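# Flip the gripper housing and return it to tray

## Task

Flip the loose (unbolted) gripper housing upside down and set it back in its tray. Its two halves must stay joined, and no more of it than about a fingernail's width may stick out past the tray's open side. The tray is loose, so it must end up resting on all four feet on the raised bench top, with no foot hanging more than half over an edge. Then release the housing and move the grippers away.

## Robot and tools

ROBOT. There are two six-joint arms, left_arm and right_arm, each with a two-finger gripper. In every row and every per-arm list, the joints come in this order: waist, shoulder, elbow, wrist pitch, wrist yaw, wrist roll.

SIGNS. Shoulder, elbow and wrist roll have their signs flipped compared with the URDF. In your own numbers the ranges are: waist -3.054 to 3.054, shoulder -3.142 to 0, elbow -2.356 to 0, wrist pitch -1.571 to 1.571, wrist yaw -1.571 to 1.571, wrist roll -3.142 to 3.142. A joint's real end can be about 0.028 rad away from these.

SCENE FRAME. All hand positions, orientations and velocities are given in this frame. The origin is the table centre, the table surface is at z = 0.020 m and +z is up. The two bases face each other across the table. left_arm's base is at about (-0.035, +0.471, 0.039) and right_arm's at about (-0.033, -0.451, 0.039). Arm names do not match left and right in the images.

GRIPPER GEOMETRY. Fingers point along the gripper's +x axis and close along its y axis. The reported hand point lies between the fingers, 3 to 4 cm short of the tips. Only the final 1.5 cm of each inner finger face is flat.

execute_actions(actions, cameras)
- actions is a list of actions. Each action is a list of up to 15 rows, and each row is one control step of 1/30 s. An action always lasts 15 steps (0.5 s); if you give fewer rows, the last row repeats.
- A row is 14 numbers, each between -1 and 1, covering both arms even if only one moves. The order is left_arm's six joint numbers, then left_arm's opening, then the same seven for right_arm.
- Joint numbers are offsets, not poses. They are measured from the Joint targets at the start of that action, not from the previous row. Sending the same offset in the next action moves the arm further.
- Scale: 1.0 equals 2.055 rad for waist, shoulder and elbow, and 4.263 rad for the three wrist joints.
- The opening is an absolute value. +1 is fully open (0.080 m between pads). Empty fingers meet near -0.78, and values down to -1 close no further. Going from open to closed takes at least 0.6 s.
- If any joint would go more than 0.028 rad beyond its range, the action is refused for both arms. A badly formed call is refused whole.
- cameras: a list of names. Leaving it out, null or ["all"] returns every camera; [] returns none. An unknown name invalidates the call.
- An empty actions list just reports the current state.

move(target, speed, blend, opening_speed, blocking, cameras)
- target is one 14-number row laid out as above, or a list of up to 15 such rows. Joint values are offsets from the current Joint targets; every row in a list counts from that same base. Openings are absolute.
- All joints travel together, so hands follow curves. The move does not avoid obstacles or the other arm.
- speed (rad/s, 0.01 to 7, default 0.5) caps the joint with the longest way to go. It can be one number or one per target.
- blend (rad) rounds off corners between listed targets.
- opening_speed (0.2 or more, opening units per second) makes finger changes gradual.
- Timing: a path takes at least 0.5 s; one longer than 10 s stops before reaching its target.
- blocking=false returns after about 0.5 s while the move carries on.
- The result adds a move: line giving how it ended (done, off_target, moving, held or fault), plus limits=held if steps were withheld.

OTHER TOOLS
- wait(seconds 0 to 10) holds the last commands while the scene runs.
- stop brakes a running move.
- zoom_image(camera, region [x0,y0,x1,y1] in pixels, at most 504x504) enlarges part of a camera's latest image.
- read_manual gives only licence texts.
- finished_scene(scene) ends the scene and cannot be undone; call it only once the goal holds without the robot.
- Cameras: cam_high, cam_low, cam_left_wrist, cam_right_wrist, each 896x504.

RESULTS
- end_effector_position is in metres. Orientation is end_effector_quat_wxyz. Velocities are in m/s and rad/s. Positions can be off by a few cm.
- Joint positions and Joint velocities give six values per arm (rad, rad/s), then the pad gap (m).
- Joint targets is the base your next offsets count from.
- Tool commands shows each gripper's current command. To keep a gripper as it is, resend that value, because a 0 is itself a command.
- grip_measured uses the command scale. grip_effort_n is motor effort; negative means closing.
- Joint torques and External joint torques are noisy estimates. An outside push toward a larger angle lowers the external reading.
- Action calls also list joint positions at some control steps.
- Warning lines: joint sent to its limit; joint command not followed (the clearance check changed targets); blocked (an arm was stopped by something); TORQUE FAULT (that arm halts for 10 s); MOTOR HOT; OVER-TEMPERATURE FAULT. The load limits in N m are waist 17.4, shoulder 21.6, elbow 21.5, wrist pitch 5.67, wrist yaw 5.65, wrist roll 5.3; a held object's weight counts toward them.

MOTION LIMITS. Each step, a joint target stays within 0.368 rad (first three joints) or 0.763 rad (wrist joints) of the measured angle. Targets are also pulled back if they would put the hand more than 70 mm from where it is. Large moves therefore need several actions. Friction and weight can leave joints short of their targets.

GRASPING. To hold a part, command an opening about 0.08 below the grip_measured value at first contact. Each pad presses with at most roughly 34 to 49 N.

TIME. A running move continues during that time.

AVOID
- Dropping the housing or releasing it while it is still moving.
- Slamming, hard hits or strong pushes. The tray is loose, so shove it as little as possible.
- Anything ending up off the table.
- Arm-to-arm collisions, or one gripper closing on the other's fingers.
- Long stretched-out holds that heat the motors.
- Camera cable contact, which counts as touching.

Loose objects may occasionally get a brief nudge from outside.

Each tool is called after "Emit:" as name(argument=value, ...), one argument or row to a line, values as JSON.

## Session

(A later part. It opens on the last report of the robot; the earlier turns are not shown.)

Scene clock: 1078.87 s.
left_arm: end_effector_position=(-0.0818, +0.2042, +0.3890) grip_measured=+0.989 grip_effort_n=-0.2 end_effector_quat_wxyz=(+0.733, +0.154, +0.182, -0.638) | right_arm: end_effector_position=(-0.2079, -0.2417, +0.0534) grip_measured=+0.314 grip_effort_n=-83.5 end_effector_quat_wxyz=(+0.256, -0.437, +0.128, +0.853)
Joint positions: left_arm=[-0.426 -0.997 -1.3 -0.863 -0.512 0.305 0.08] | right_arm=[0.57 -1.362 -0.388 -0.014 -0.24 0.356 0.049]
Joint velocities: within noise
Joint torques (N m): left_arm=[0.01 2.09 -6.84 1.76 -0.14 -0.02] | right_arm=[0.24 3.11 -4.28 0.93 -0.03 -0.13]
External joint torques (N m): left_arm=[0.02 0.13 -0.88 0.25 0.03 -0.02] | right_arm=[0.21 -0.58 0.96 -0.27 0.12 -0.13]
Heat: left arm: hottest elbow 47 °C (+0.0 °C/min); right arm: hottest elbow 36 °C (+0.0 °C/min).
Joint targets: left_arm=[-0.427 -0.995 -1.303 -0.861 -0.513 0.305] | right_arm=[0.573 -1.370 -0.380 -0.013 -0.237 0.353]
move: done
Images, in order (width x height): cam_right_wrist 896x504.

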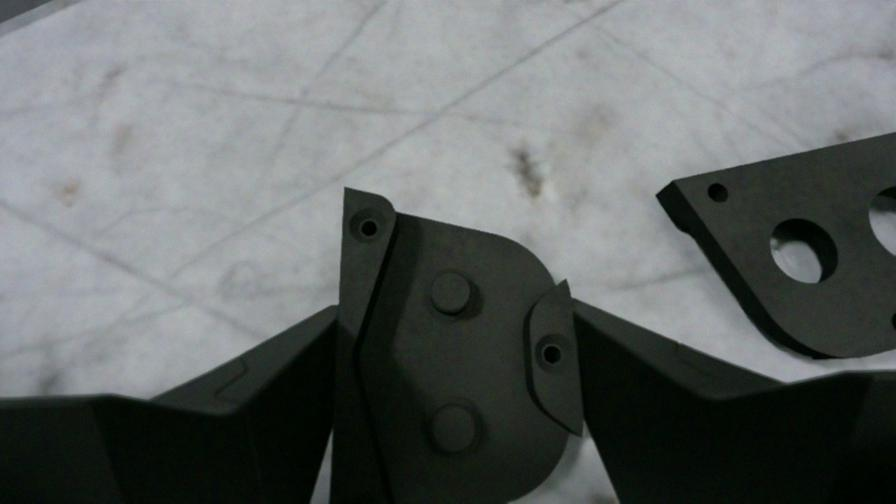

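Emit:
move(
  target=[
    [0,0,0,0,0,0,0.988964,-0.1004,0.2161,-0.3803,-0.2788,0.0338,-0.0515,0.2],
    [0,0,0,0,0,0,0.988964,-0.2571,-0.1436,-0.6222,-0.2206,0.0545,-0.0813,0.2],
  ],
  speed=0.4,
)

Emit:
zoom_image(
  camera="cam_low",
  region=[370, 160, 480, 240],
)

Scene clock: 1113.53 s.
left_arm: end_effector_position=(-0.0818, +0.2042, +0.3890) grip_measured=+0.989 grip_effort_n=0.2 end_effector_quat_wxyz=(+0.733, +0.154, +0.182, -0.638) | right_arm: end_effector_position=(-0.0506, -0.0389, +0.2846) grip_measured=+0.314 grip_effort_n=-83.5 end_effector_quat_wxyz=(+0.610, -0.336, +0.319, +0.643)
Joint positions: left_arm=[-0.426 -0.997 -1.3 -0.863 -0.512 0.305 0.08] | right_arm=[0.045 -1.656 -1.648 -0.956 -0.008 0.01 0.049]
Joint velocities: within noise
Joint torques (N m): left_arm=[-0.03 2.09 -6.84 1.75 -0.14 -0.01] | right_arm=[-0.15 6.45 -7.62 1.06 0.14 -0.18]
External joint torques (N m): left_arm=[-0.04 0.14 -0.9 0.26 0.03 -0.01] | right_arm=[-0.15 -0.82 -1.06 -0.19 0.15 -0.18]
Heat: left arm: hottest elbow 47 °C (+0.0 °C/min); right arm: hottest elbow 36 °C (+0.0 °C/min).
Joint targets: left_arm=[-0.427 -0.995 -1.303 -0.861 -0.513 0.305] | right_arm=[0.044 -1.665 -1.659 -0.953 -0.005 0.006]
move: done

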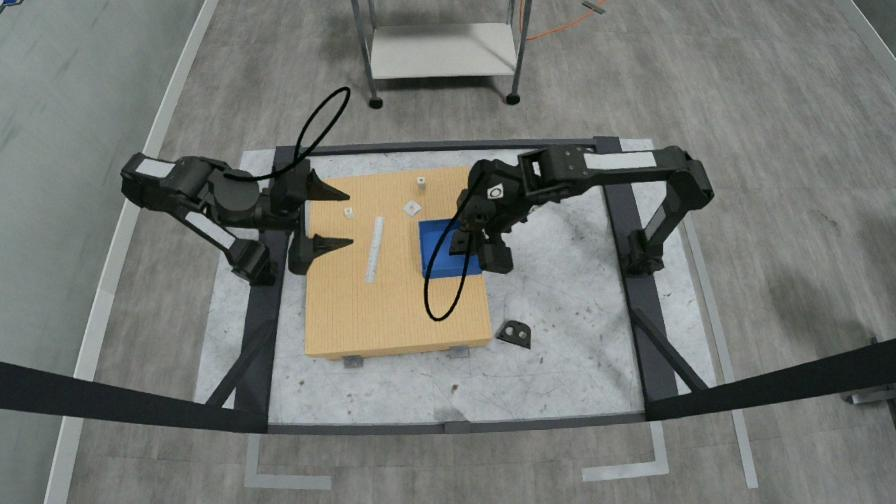

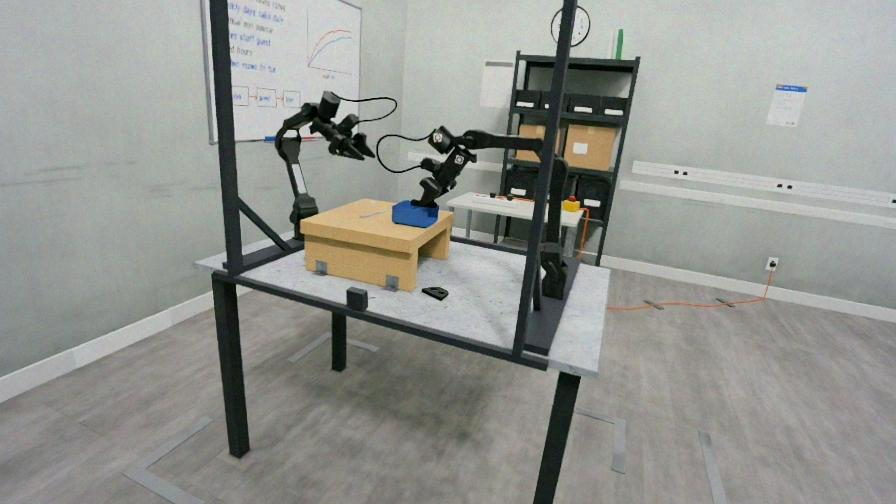

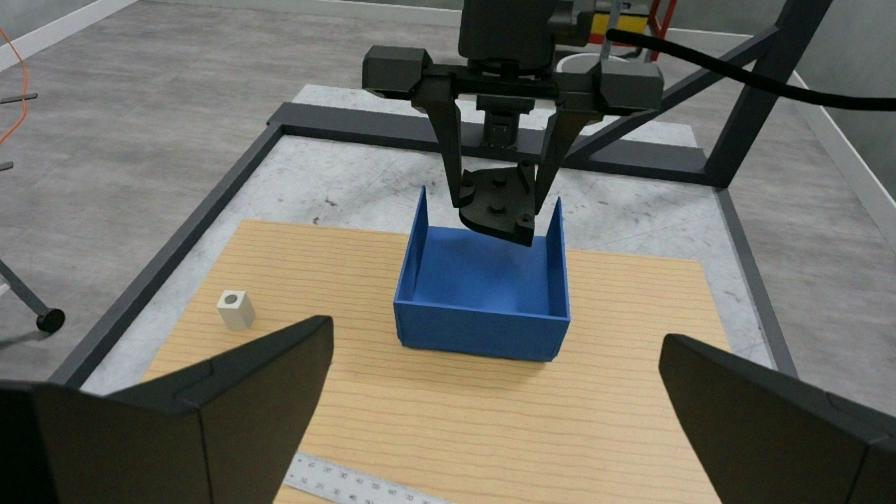

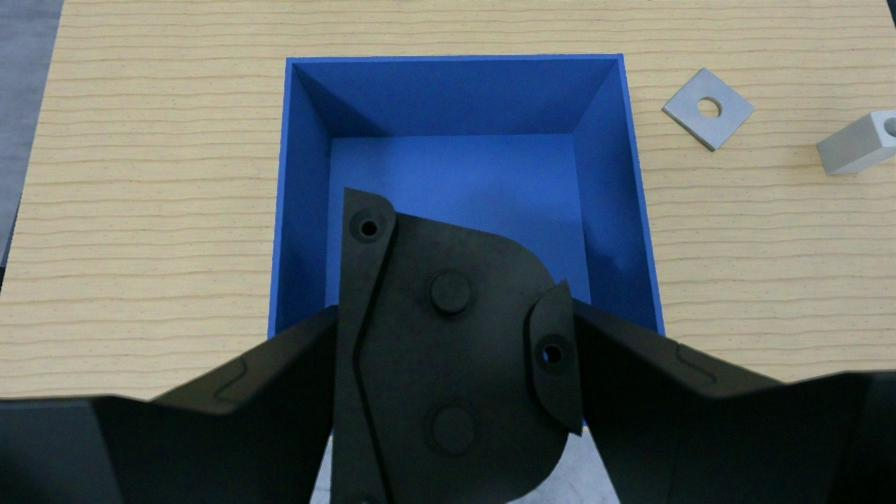

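Scaled by 4.582 from the camera's 896x504 image, which has a finer 1280x720 frame.

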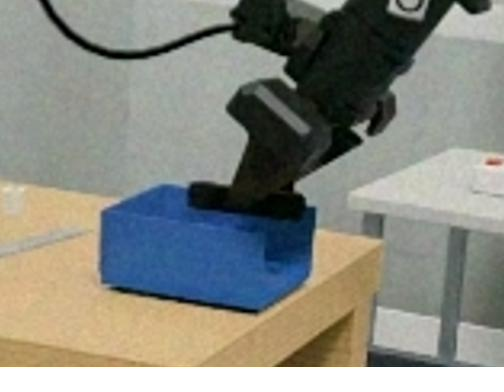

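Emit:
move(
  target=[0,0,0,0,0,0,0.988964,0,0.0124,0.1091,0.0465,0,0,0.2],
  speed=0.12,
  cameras=["cam_left_wrist","cam_right_wrist"],
)

Emit:
zoom_image(
  camera="cam_left_wrist",
  region=[370, 150, 600, 370],
)

Scene clock: 1122.90 s.
left_arm: end_effector_position=(-0.0818, +0.2042, +0.3890) grip_measured=+0.989 grip_effort_n=0.2 end_effector_quat_wxyz=(+0.733, +0.154, +0.182, -0.638) | right_arm: end_effector_position=(-0.0508, -0.0333, +0.2362) grip_measured=+0.314 grip_effort_n=-83.5 end_effector_quat_wxyz=(+0.610, -0.335, +0.318, +0.644)
Joint positions: left_arm=[-0.426 -0.997 -1.3 -0.863 -0.512 0.305 0.08] | right_arm=[0.045 -1.65 -1.446 -0.756 -0.008 0.01 0.049]
Joint velocities: within noise
Joint torques (N m): left_arm=[-0.01 2.06 -6.86 1.75 -0.14 -0.01] | right_arm=[-0.06 8.49 -5.35 1.01 0.16 -0.14]
External joint torques (N m): left_arm=[-0.01 0.17 -0.95 0.27 0.03 -0.01] | right_arm=[-0.12 1.2 1.3 -0.23 0.17 -0.14]
Heat: left arm: hottest elbow 47 °C (+0.0 °C/min); right arm: hottest elbow 36 °C (-1.0 °C/min).
Joint targets: left_arm=[-0.427 -0.995 -1.303 -0.861 -0.513 0.305] | right_arm=[0.044 -1.640 -1.435 -0.755 -0.005 0.006]
move: done
Images, in order (width x height): cam_left_wrist 896x504, cam_right_wrist 896x504.

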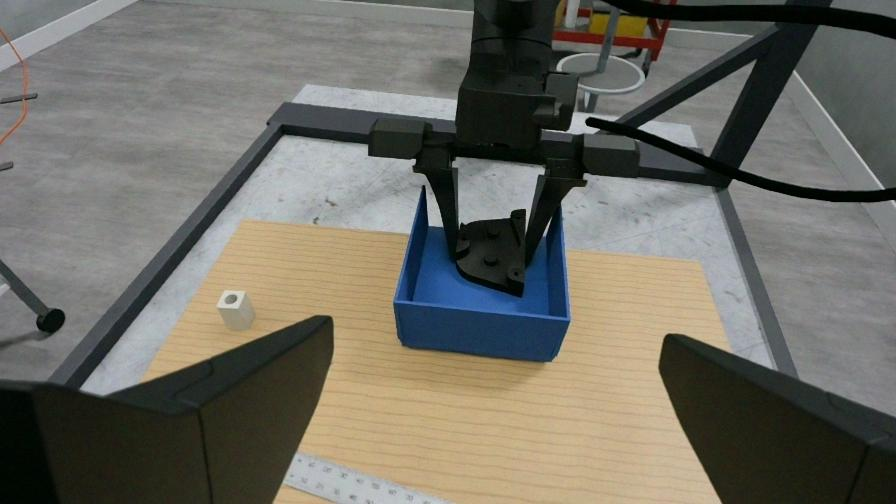

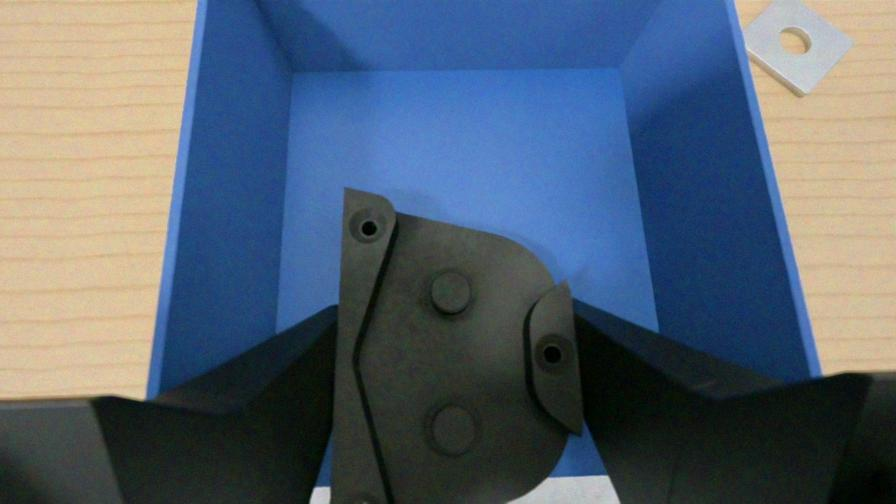

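Scaled by 2.191 from the camera's 896x504 image, which has a finer 1280x720 frame.

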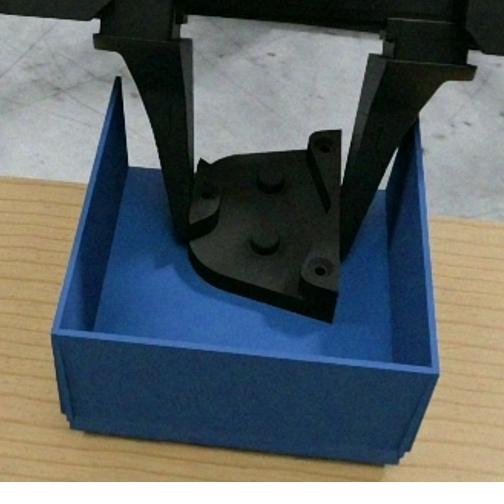

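Emit:
move(
  target=[0,0,0,0,0,0,0.988964,0,0.0006,0.0078,0.0034,0,0,0.2],
  speed=0.05,
  cameras=["cam_left_wrist"],
)

Emit:
move(
  target=[0,0,0,0,0,0,0.988964,0,0.0006,0.0078,0.0034,0,0,0.2],
  speed=0.05,
  cameras=["cam_left_wrist"],
)

Scene clock: 1131.00 s.
left_arm: end_effector_position=(-0.0818, +0.2042, +0.3890) grip_measured=+0.989 grip_effort_n=0.2 end_effector_quat_wxyz=(+0.733, +0.154, +0.182, -0.638) | right_arm: end_effector_position=(-0.0508, -0.0333, +0.2352) grip_measured=+0.314 grip_effort_n=-83.5 end_effector_quat_wxyz=(+0.612, -0.332, +0.316, +0.645)
Joint positions: left_arm=[-0.426 -0.997 -1.3 -0.863 -0.512 0.305 0.08] | right_arm=[0.045 -1.645 -1.433 -0.74 -0.008 0.01 0.049]
Joint velocities: within noise
Joint torques (N m): left_arm=[-0.04 2.1 -6.87 1.76 -0.14 -0.01] | right_arm=[-0.1 7.95 -4.94 0.88 0.16 -0.15]
External joint torques (N m): left_arm=[-0.03 0.15 -0.89 0.25 0.03 -0.01] | right_arm=[-0.13 0.66 1.76 -0.38 0.16 -0.15]
Heat: left arm: hottest elbow 47 °C (+0.0 °C/min); right arm: hottest wrist pitch 37 °C (+1.0 °C/min).
Joint targets: left_arm=[-0.427 -0.995 -1.303 -0.861 -0.513 0.305] | right_arm=[0.044 -1.639 -1.419 -0.740 -0.005 0.006]
move: done
Images, in order (width x height): cam_left_wrist 896x504.

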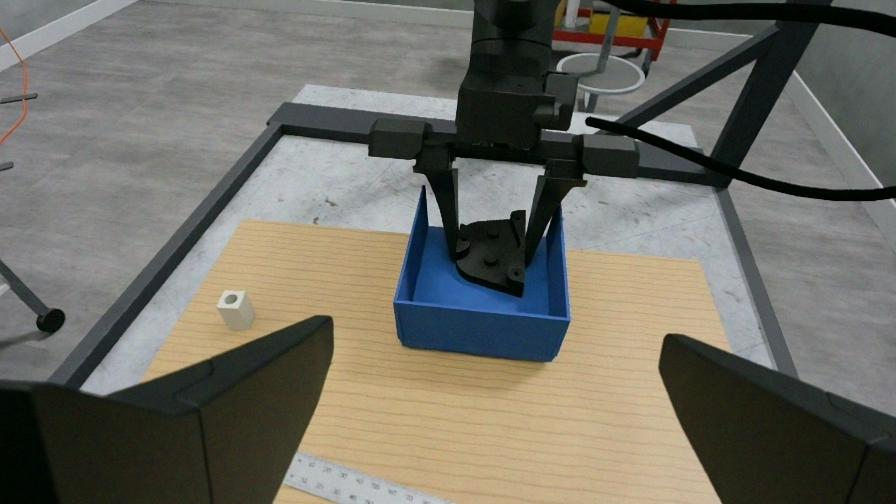

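Scene clock: 1131.73 s.
left_arm: end_effector_position=(-0.0818, +0.2042, +0.3890) grip_measured=+0.989 grip_effort_n=0.2 end_effector_quat_wxyz=(+0.733, +0.154, +0.182, -0.638) | right_arm: end_effector_position=(-0.0508, -0.0334, +0.2343) grip_measured=+0.314 grip_effort_n=-83.5 end_effector_quat_wxyz=(+0.613, -0.330, +0.313, +0.646)
Joint positions: left_arm=[-0.426 -0.997 -1.3 -0.863 -0.512 0.305 0.08] | right_arm=[0.045 -1.639 -1.419 -0.725 -0.008 0.01 0.049]
Joint velocities: within noise
Joint torques (N m): left_arm=[-0.06 2.09 -6.85 1.75 -0.14 -0.01] | right_arm=[-0.02 7.41 -4.73 0.87 0.13 -0.11]
External joint torques (N m): left_arm=[-0.06 0.22 -0.96 0.27 0.03 -0.01] | right_arm=[-0.06 0.16 1.98 -0.4 0.14 -0.11]
Heat: left arm: hottest elbow 47 °C (+0.0 °C/min); right arm: hottest wrist pitch 37 °C (+1.0 °C/min).
Joint targets: left_arm=[-0.427 -0.995 -1.303 -0.861 -0.513 0.305] | right_arm=[0.044 -1.637 -1.403 -0.726 -0.005 0.006]
move: done
Images, in order (width x height): cam_left_wrist 896x504.

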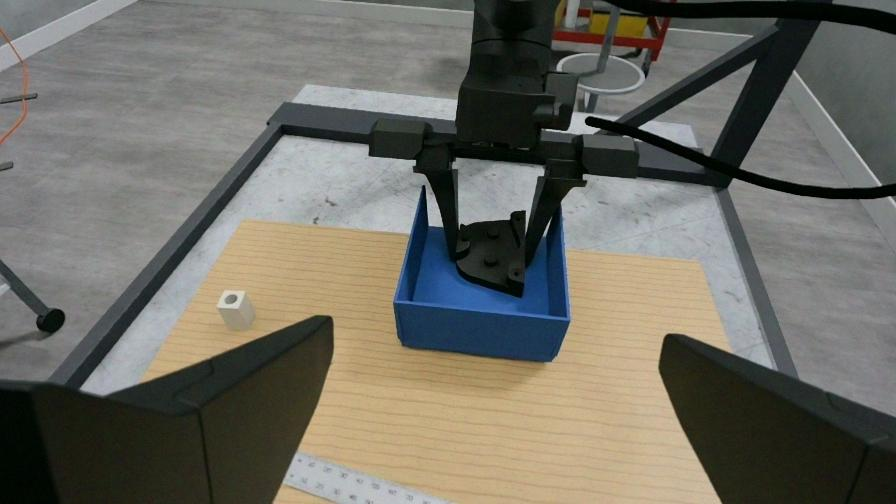

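Emit:
move(
  target=[
    [0,0,0,0,0,0,0.988964,0,-0.0012,-0.0156,-0.0068,0,0,0.2],
    [0,0,0,0,0,0,0.988964,0,-0.0012,-0.0156,-0.0068,0,0,0.47],
  ],
  speed=0.05,
  opening_speed=0.3,
  cameras=["cam_left_wrist","cam_right_wrist"],
)

Scene clock: 1137.57 s.
left_arm: end_effector_position=(-0.0818, +0.2042, +0.3890) grip_measured=+0.989 grip_effort_n=0.2 end_effector_quat_wxyz=(+0.733, +0.154, +0.182, -0.638) | right_arm: end_effector_position=(-0.0507, -0.0366, +0.2351) grip_measured=+0.466 grip_effort_n=17.9 end_effector_quat_wxyz=(+0.610, -0.335, +0.319, +0.643)
Joint positions: left_arm=[-0.426 -0.997 -1.3 -0.863 -0.512 0.305 0.08] | right_arm=[0.045 -1.639 -1.43 -0.753 -0.008 0.01 0.056]
Joint velocities: within noise
Joint torques (N m): left_arm=[-0.03 2.05 -6.84 1.75 -0.14 -0.01] | right_arm=[-0.23 7.12 -7.04 0.78 0.14 -0.14]
External joint torques (N m): left_arm=[-0.04 0.04 -0.84 0.24 0.04 -0.01] | right_arm=[-0.25 -0.08 -0.39 -0.47 0.15 -0.13]
Heat: left arm: hottest elbow 47 °C (+0.0 °C/min); right arm: hottest elbow 36 °C (+0.0 °C/min).
Joint targets: left_arm=[-0.427 -0.995 -1.303 -0.861 -0.513 0.305] | right_arm=[0.044 -1.640 -1.435 -0.755 -0.005 0.006]
move: done
Images, in order (width x height): cam_left_wrist 896x504, cam_right_wrist 896x504.

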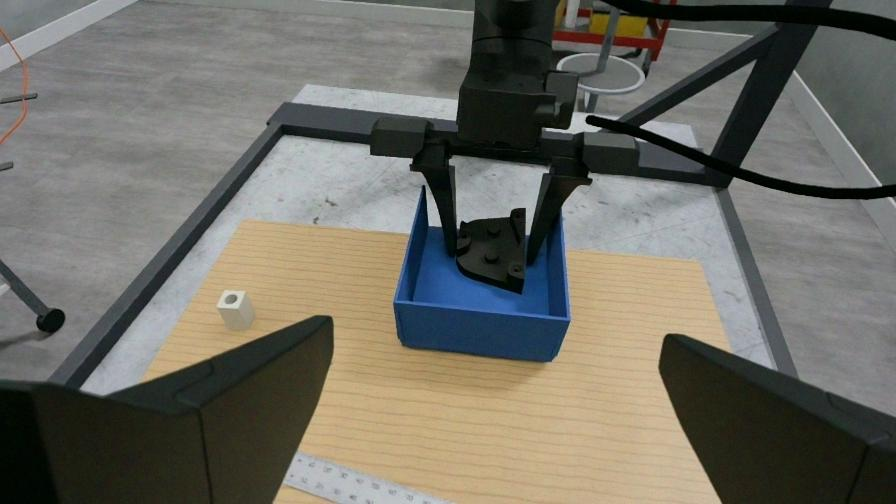

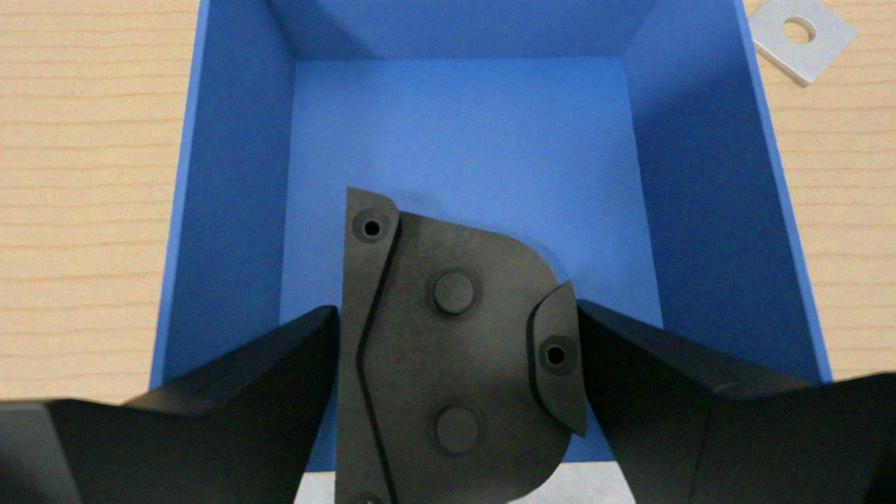

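Emit:
move(
  target=[0,0,0,0,0,0,0.988964,0,0.0644,-0.0639,-0.0618,0,0,0.47],
  speed=0.2,
  cameras=["cam_left_wrist","cam_right_wrist"],
)

Emit:
zoom_image(
  camera="cam_left_wrist",
  region=[370, 150, 600, 370],
)

Scene clock: 1145.37 s.
left_arm: end_effector_position=(-0.0818, +0.2042, +0.3890) grip_measured=+0.989 grip_effort_n=0.2 end_effector_quat_wxyz=(+0.733, +0.154, +0.182, -0.638) | right_arm: end_effector_position=(-0.0488, -0.0812, +0.2951) grip_measured=+0.467 grip_effort_n=17.0 end_effector_quat_wxyz=(+0.608, -0.340, +0.323, +0.641)
Joint positions: left_arm=[-0.426 -0.997 -1.3 -0.863 -0.512 0.305 0.08] | right_arm=[0.045 -1.517 -1.557 -1.017 -0.007 0.01 0.056]
Joint velocities: within noise
Joint torques (N m): left_arm=[-0.03 2.1 -6.83 1.75 -0.13 -0.01] | right_arm=[0 7.13 -7.38 0.8 0.14 -0.1]
External joint torques (N m): left_arm=[-0.02 0.08 -0.84 0.25 0.04 -0.01] | right_arm=[-0.03 1.08 -0.91 -0.45 0.15 -0.1]
Heat: left arm: hottest elbow 47 °C (+0.0 °C/min); right arm: hottest elbow 36 °C (+0.0 °C/min).
Joint targets: left_arm=[-0.427 -0.995 -1.303 -0.861 -0.513 0.305] | right_arm=[0.044 -1.507 -1.566 -1.018 -0.005 0.006]
move: done
Images, in order (width x height): cam_left_wrist 896x504, cam_right_wrist 896x504.

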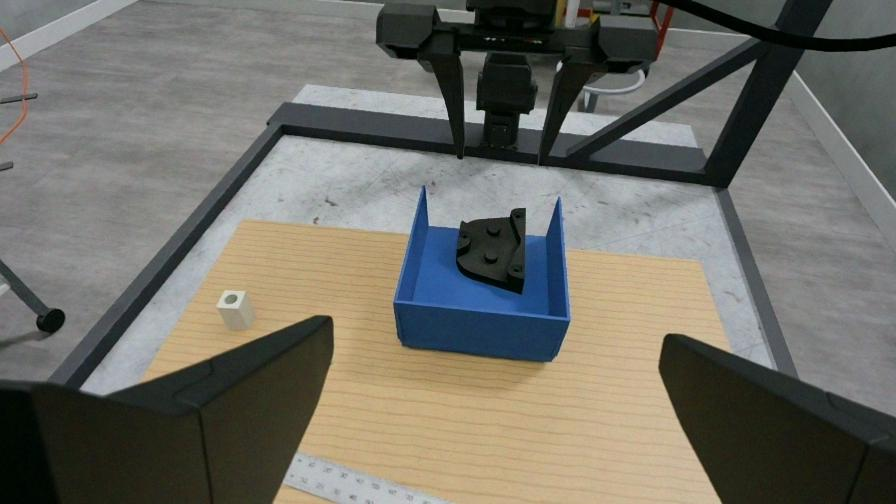

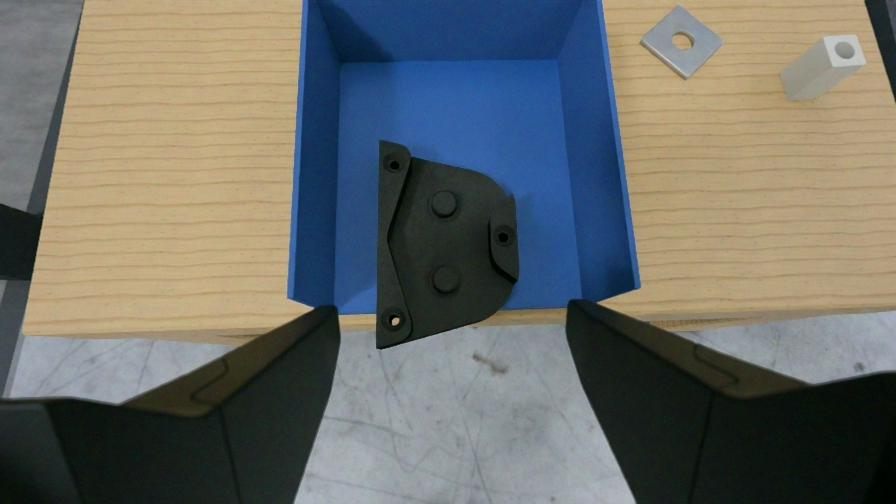

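Scaled by 2.191 from the camera's 896x504 image, which has a finer 1280x720 frame.

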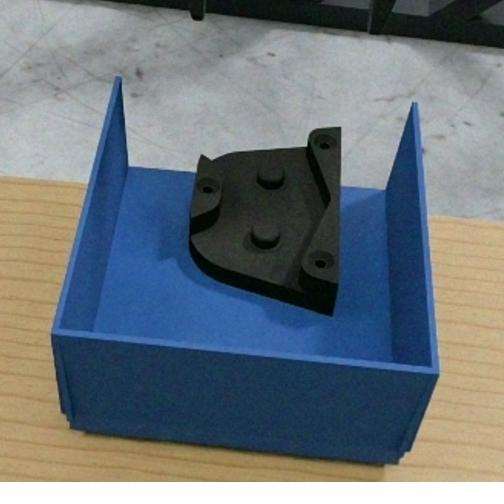

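Emit:
move(
  target=[
    [0,0,0,0,0,0,0.988964,0.1572,0.2827,0.1966,-0.0429,-0.0206,0.03,0.47],
    [0,0,0,0,0,0,0.988964,0.3896,-0.0414,0.3265,0.0925,0.1334,-0.2652,0.9],
  ],
  speed=0.8,
  cameras=["cam_low","cam_right_wrist","cam_high"],
)

Scene clock: 1180.87 s.
left_arm: end_effector_position=(-0.0818, +0.2042, +0.3890) grip_measured=+0.989 grip_effort_n=0.2 end_effector_quat_wxyz=(+0.733, +0.154, +0.182, -0.638) | right_arm: end_effector_position=(-0.2040, -0.1893, +0.1105) grip_measured=+0.896 grip_effort_n=17.0 end_effector_quat_wxyz=(+0.727, -0.259, +0.382, +0.509)
Joint positions: left_arm=[-0.426 -0.997 -1.3 -0.863 -0.512 0.305 0.08] | right_arm=[0.842 -1.583 -0.902 -0.626 0.558 -1.121 0.075]
Joint velocities: within noise
Joint torques (N m): left_arm=[-0.06 2.07 -6.84 1.76 -0.15 -0.01] | right_arm=[0.3 5.03 -4.83 0.55 0.62 -0.14]
External joint torques (N m): left_arm=[-0.05 0.2 -0.95 0.27 0.02 -0.01] | right_arm=[0.28 -0.78 0.82 -0.16 0.26 -0.13]
Heat: left arm: hottest elbow 47 °C (+0.0 °C/min); right arm: hottest elbow 39 °C (+3.0 °C/min).
Joint targets: left_arm=[-0.427 -0.995 -1.303 -0.861 -0.513 0.305] | right_arm=[0.845 -1.593 -0.895 -0.624 0.564 -1.124]
move: done
Images, in order (width x height): cam_high 896x504, cam_low 896x504, cam_right_wrist 896x504.

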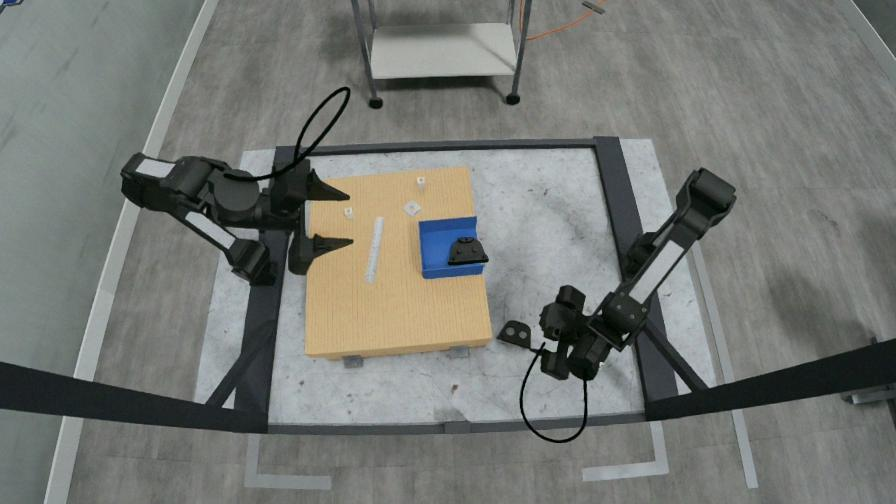

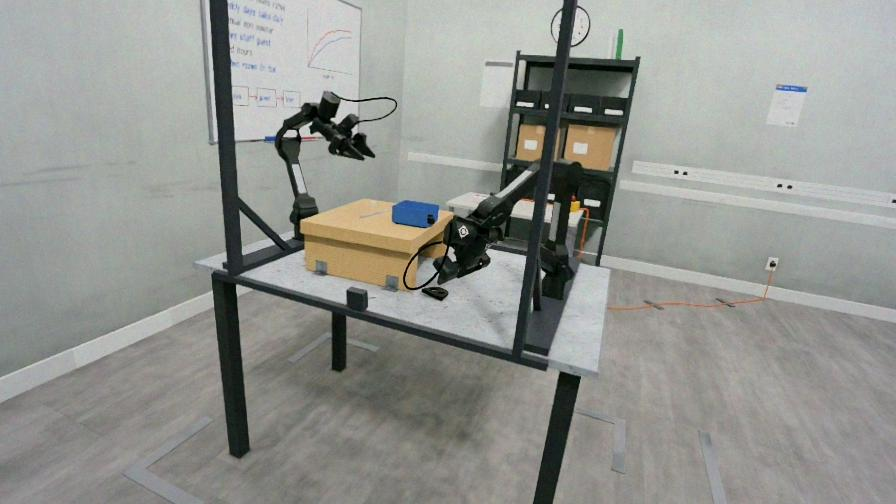

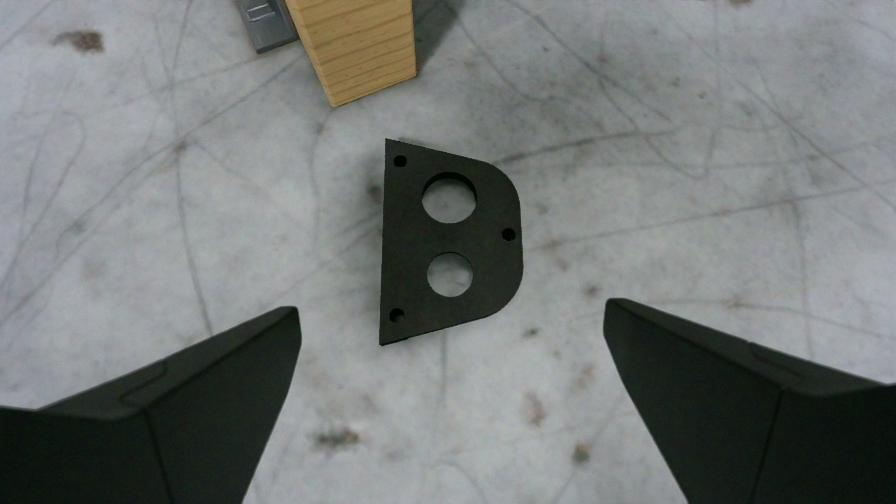

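Emit:
move(
  target=[0,0,0,0,0,0,0.988964,-0.0705,-0.0902,0.0327,0.0793,-0.0099,0.0379,0.9],
  speed=0.15,
  cameras=["cam_low","cam_right_wrist"],
)

Emit:
zoom_image(
  camera="cam_low",
  region=[390, 240, 500, 310],
)

Scene clock: 1197.30 s.
left_arm: end_effector_position=(-0.0818, +0.2042, +0.3890) grip_measured=+0.989 grip_effort_n=0.2 end_effector_quat_wxyz=(+0.733, +0.154, +0.182, -0.638) | right_arm: end_effector_position=(-0.1899, -0.1465, +0.0556) grip_measured=+0.897 grip_effort_n=17.0 end_effector_quat_wxyz=(+0.729, -0.254, +0.379, +0.510)
Joint positions: left_arm=[-0.426 -0.997 -1.3 -0.863 -0.512 0.305 0.08] | right_arm=[0.704 -1.765 -0.836 -0.289 0.526 -0.965 0.075]
Joint velocities: within noise
Joint torques (N m): left_arm=[-0.03 2.09 -6.85 1.75 -0.14 -0.01] | right_arm=[-0.42 5.44 -3.96 0.7 0.23 0.07]
External joint torques (N m): left_arm=[-0.04 0.26 -1.02 0.28 0.04 -0.01] | right_arm=[-0.5 -1.29 1.29 -0.2 -0.1 0.07]
Heat: left arm: hottest elbow 47 °C (+0.0 °C/min); right arm: hottest elbow 37 °C (+1.0 °C/min).
Joint targets: left_arm=[-0.427 -0.995 -1.303 -0.861 -0.513 0.305] | right_arm=[0.700 -1.778 -0.828 -0.286 0.521 -0.963]
move: done
Images, in order (width x height): cam_low 896x504, cam_right_wrist 896x504.

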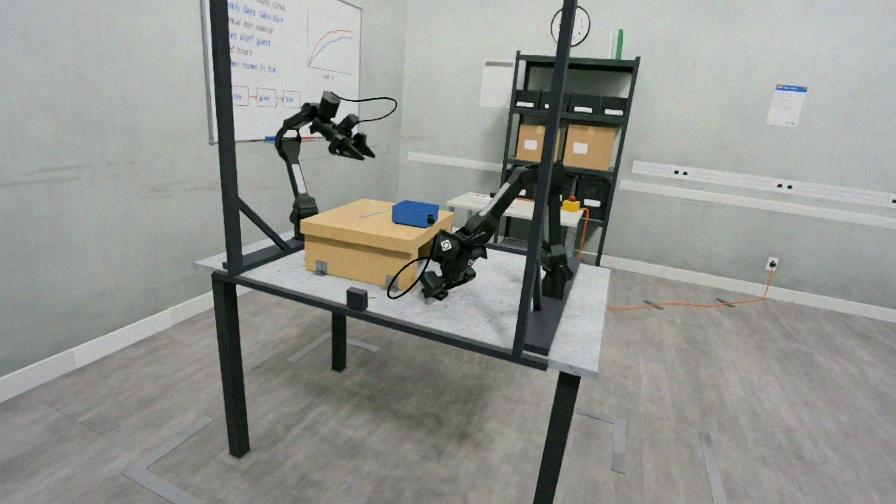

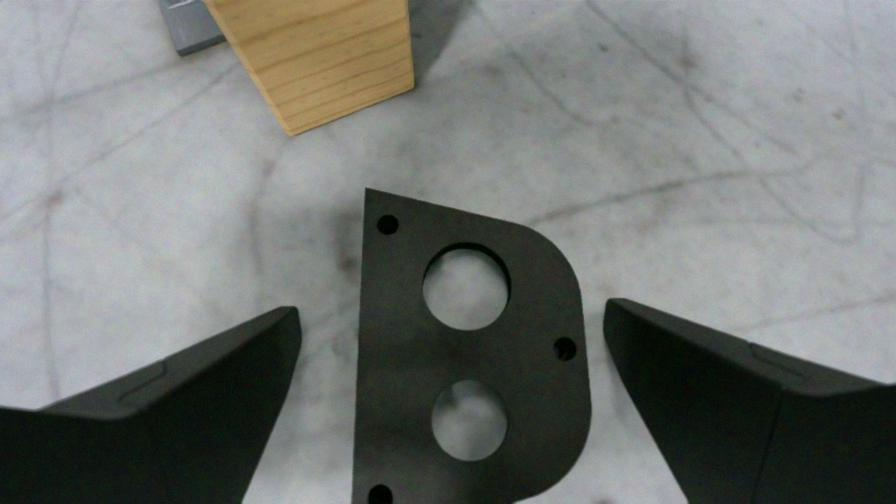

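Scaled by 4.582 from the camera's 896x504 image, which has a finer 1280x720 frame.

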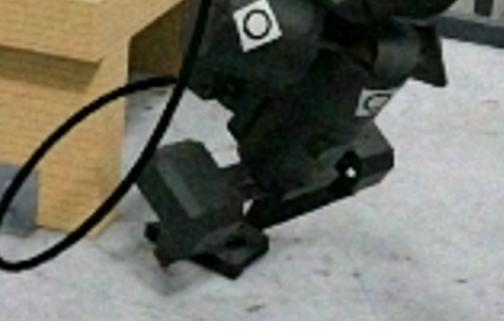

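Emit:
move(
  target=[0,0,0,0,0,0,0.988964,0,0,0,0,0,0,0.2],
  opening_speed=0.6,
  cameras=["cam_right_wrist"],
)

Scene clock: 1204.47 s.
left_arm: end_effector_position=(-0.0818, +0.2042, +0.3890) grip_measured=+0.989 grip_effort_n=0.2 end_effector_quat_wxyz=(+0.733, +0.154, +0.182, -0.638) | right_arm: end_effector_position=(-0.1894, -0.1462, +0.0556) grip_measured=+0.310 grip_effort_n=-83.5 end_effector_quat_wxyz=(+0.729, -0.254, +0.379, +0.510)
Joint positions: left_arm=[-0.426 -0.997 -1.3 -0.863 -0.512 0.305 0.08] | right_arm=[0.702 -1.765 -0.836 -0.288 0.526 -0.965 0.049]
Joint velocities: within noise
Joint torques (N m): left_arm=[-0.03 2.08 -6.87 1.76 -0.13 -0.01] | right_arm=[0.04 5.46 -3.99 0.65 0.2 0.07]
External joint torques (N m): left_arm=[-0.02 0.24 -1.03 0.29 0.03 -0.01] | right_arm=[-0.02 -1.16 1.1 -0.2 -0.14 0.07]
Heat: left arm: hottest elbow 47 °C (+0.0 °C/min); right arm: hottest elbow 37 °C (+1.0 °C/min).
Joint targets: left_arm=[-0.427 -0.995 -1.303 -0.861 -0.513 0.305] | right_arm=[0.700 -1.778 -0.828 -0.286 0.521 -0.963]
move: done
Images, in order (width x height): cam_right_wrist 896x504.

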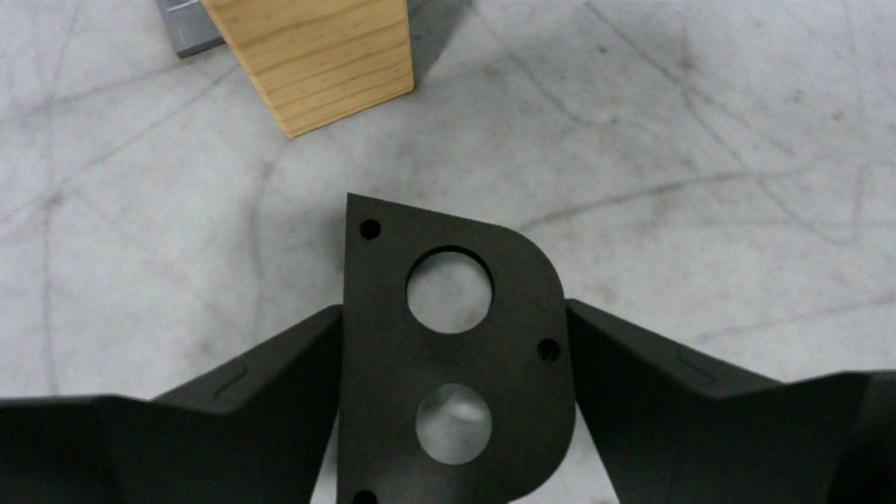

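Emit:
move(
  target=[
    [0,0,0,0,0,0,0.988964,-0.162,0.4146,-0.1625,-0.2146,-0.144,0.2573,0.2],
    [0,0,0,0,0,0,0.988964,-0.3187,0.0523,-0.4373,-0.1712,-0.1232,0.2274,0.2],
  ],
  speed=0.4,
)

Emit:
zoom_image(
  camera="cam_left_wrist",
  region=[370, 100, 600, 320],
)

Scene clock: 1220.10 s.
left_arm: end_effector_position=(-0.0818, +0.2042, +0.3890) grip_measured=+0.989 grip_effort_n=0.2 end_effector_quat_wxyz=(+0.733, +0.154, +0.182, -0.638) | right_arm: end_effector_position=(-0.0507, -0.0417, +0.2999) grip_measured=+0.310 grip_effort_n=-83.5 end_effector_quat_wxyz=(+0.610, -0.336, +0.318, +0.643)
Joint positions: left_arm=[-0.426 -0.997 -1.3 -0.863 -0.512 0.305 0.08] | right_arm=[0.047 -1.661 -1.716 -1.018 -0.007 0.011 0.049]
Joint velocities: within noise
Joint torques (N m): left_arm=[-0.04 2.08 -6.87 1.76 -0.14 -0.01] | right_arm=[-0.02 6.2 -7.55 1.03 0.11 -0.18]
External joint torques (N m): left_arm=[-0.04 0.3 -1.01 0.27 0.03 -0.01] | right_arm=[-0.03 -0.96 -1.09 -0.24 0.12 -0.18]
Heat: left arm: hottest elbow 47 °C (+0.0 °C/min); right arm: hottest elbow 36 °C (-2.0 °C/min).
Joint targets: left_arm=[-0.427 -0.995 -1.303 -0.861 -0.513 0.305] | right_arm=[0.045 -1.670 -1.727 -1.016 -0.004 0.006]
move: done

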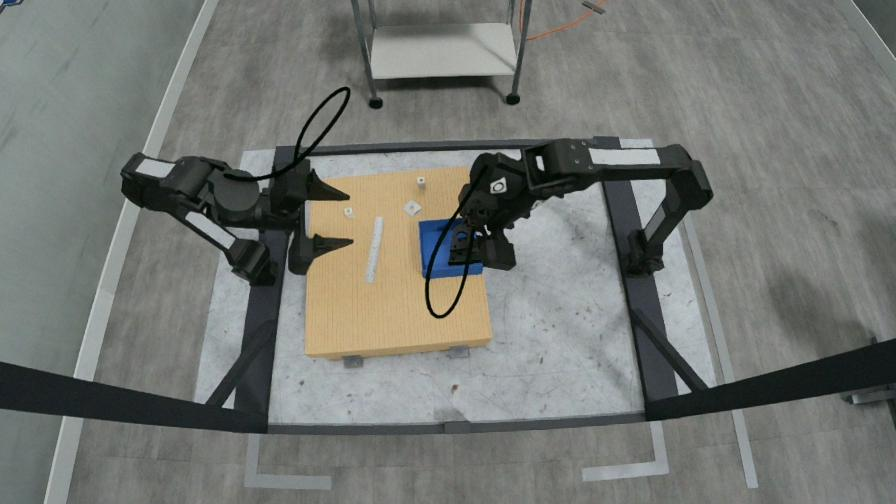

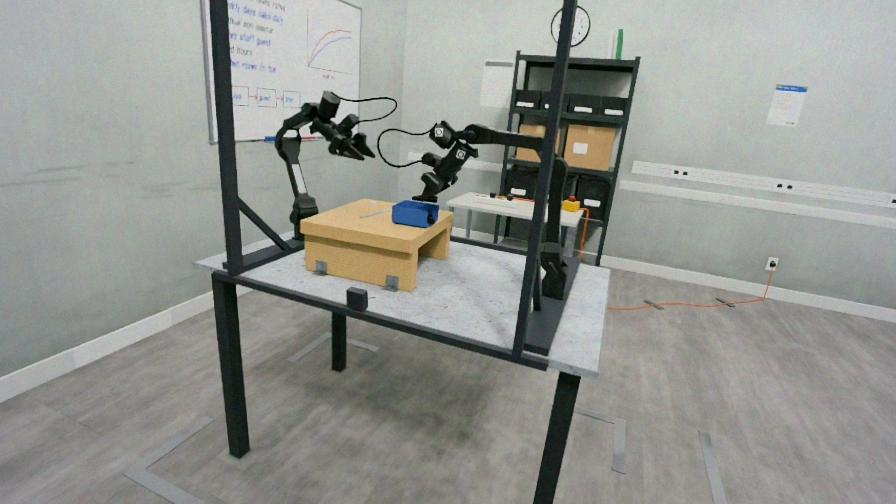

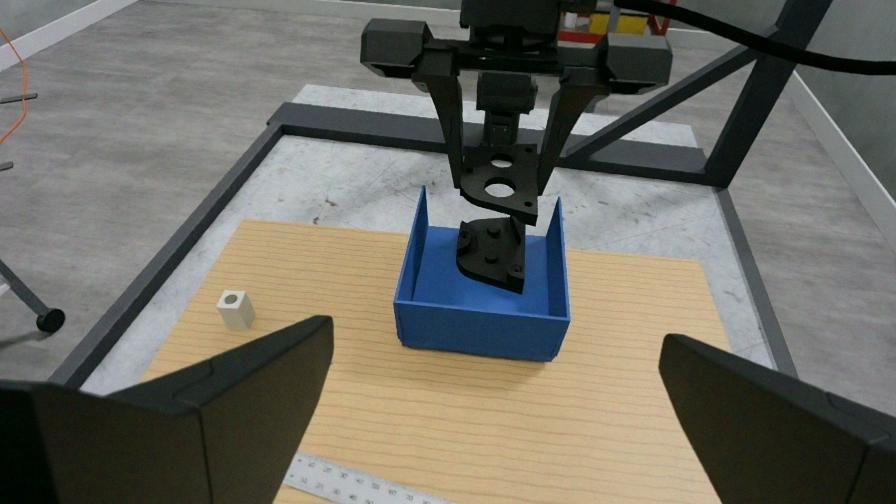

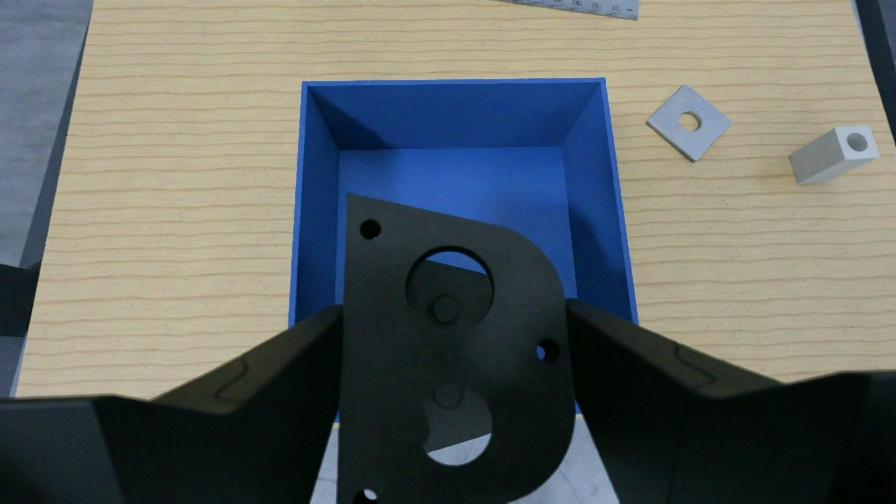

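Scaled by 2.191 from the camera's 896x504 image, which has a finer 1280x720 frame.

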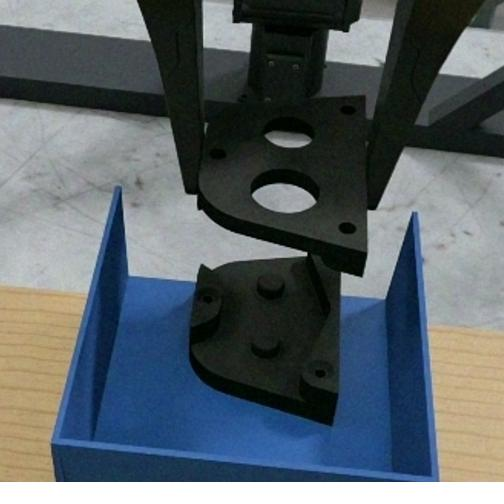

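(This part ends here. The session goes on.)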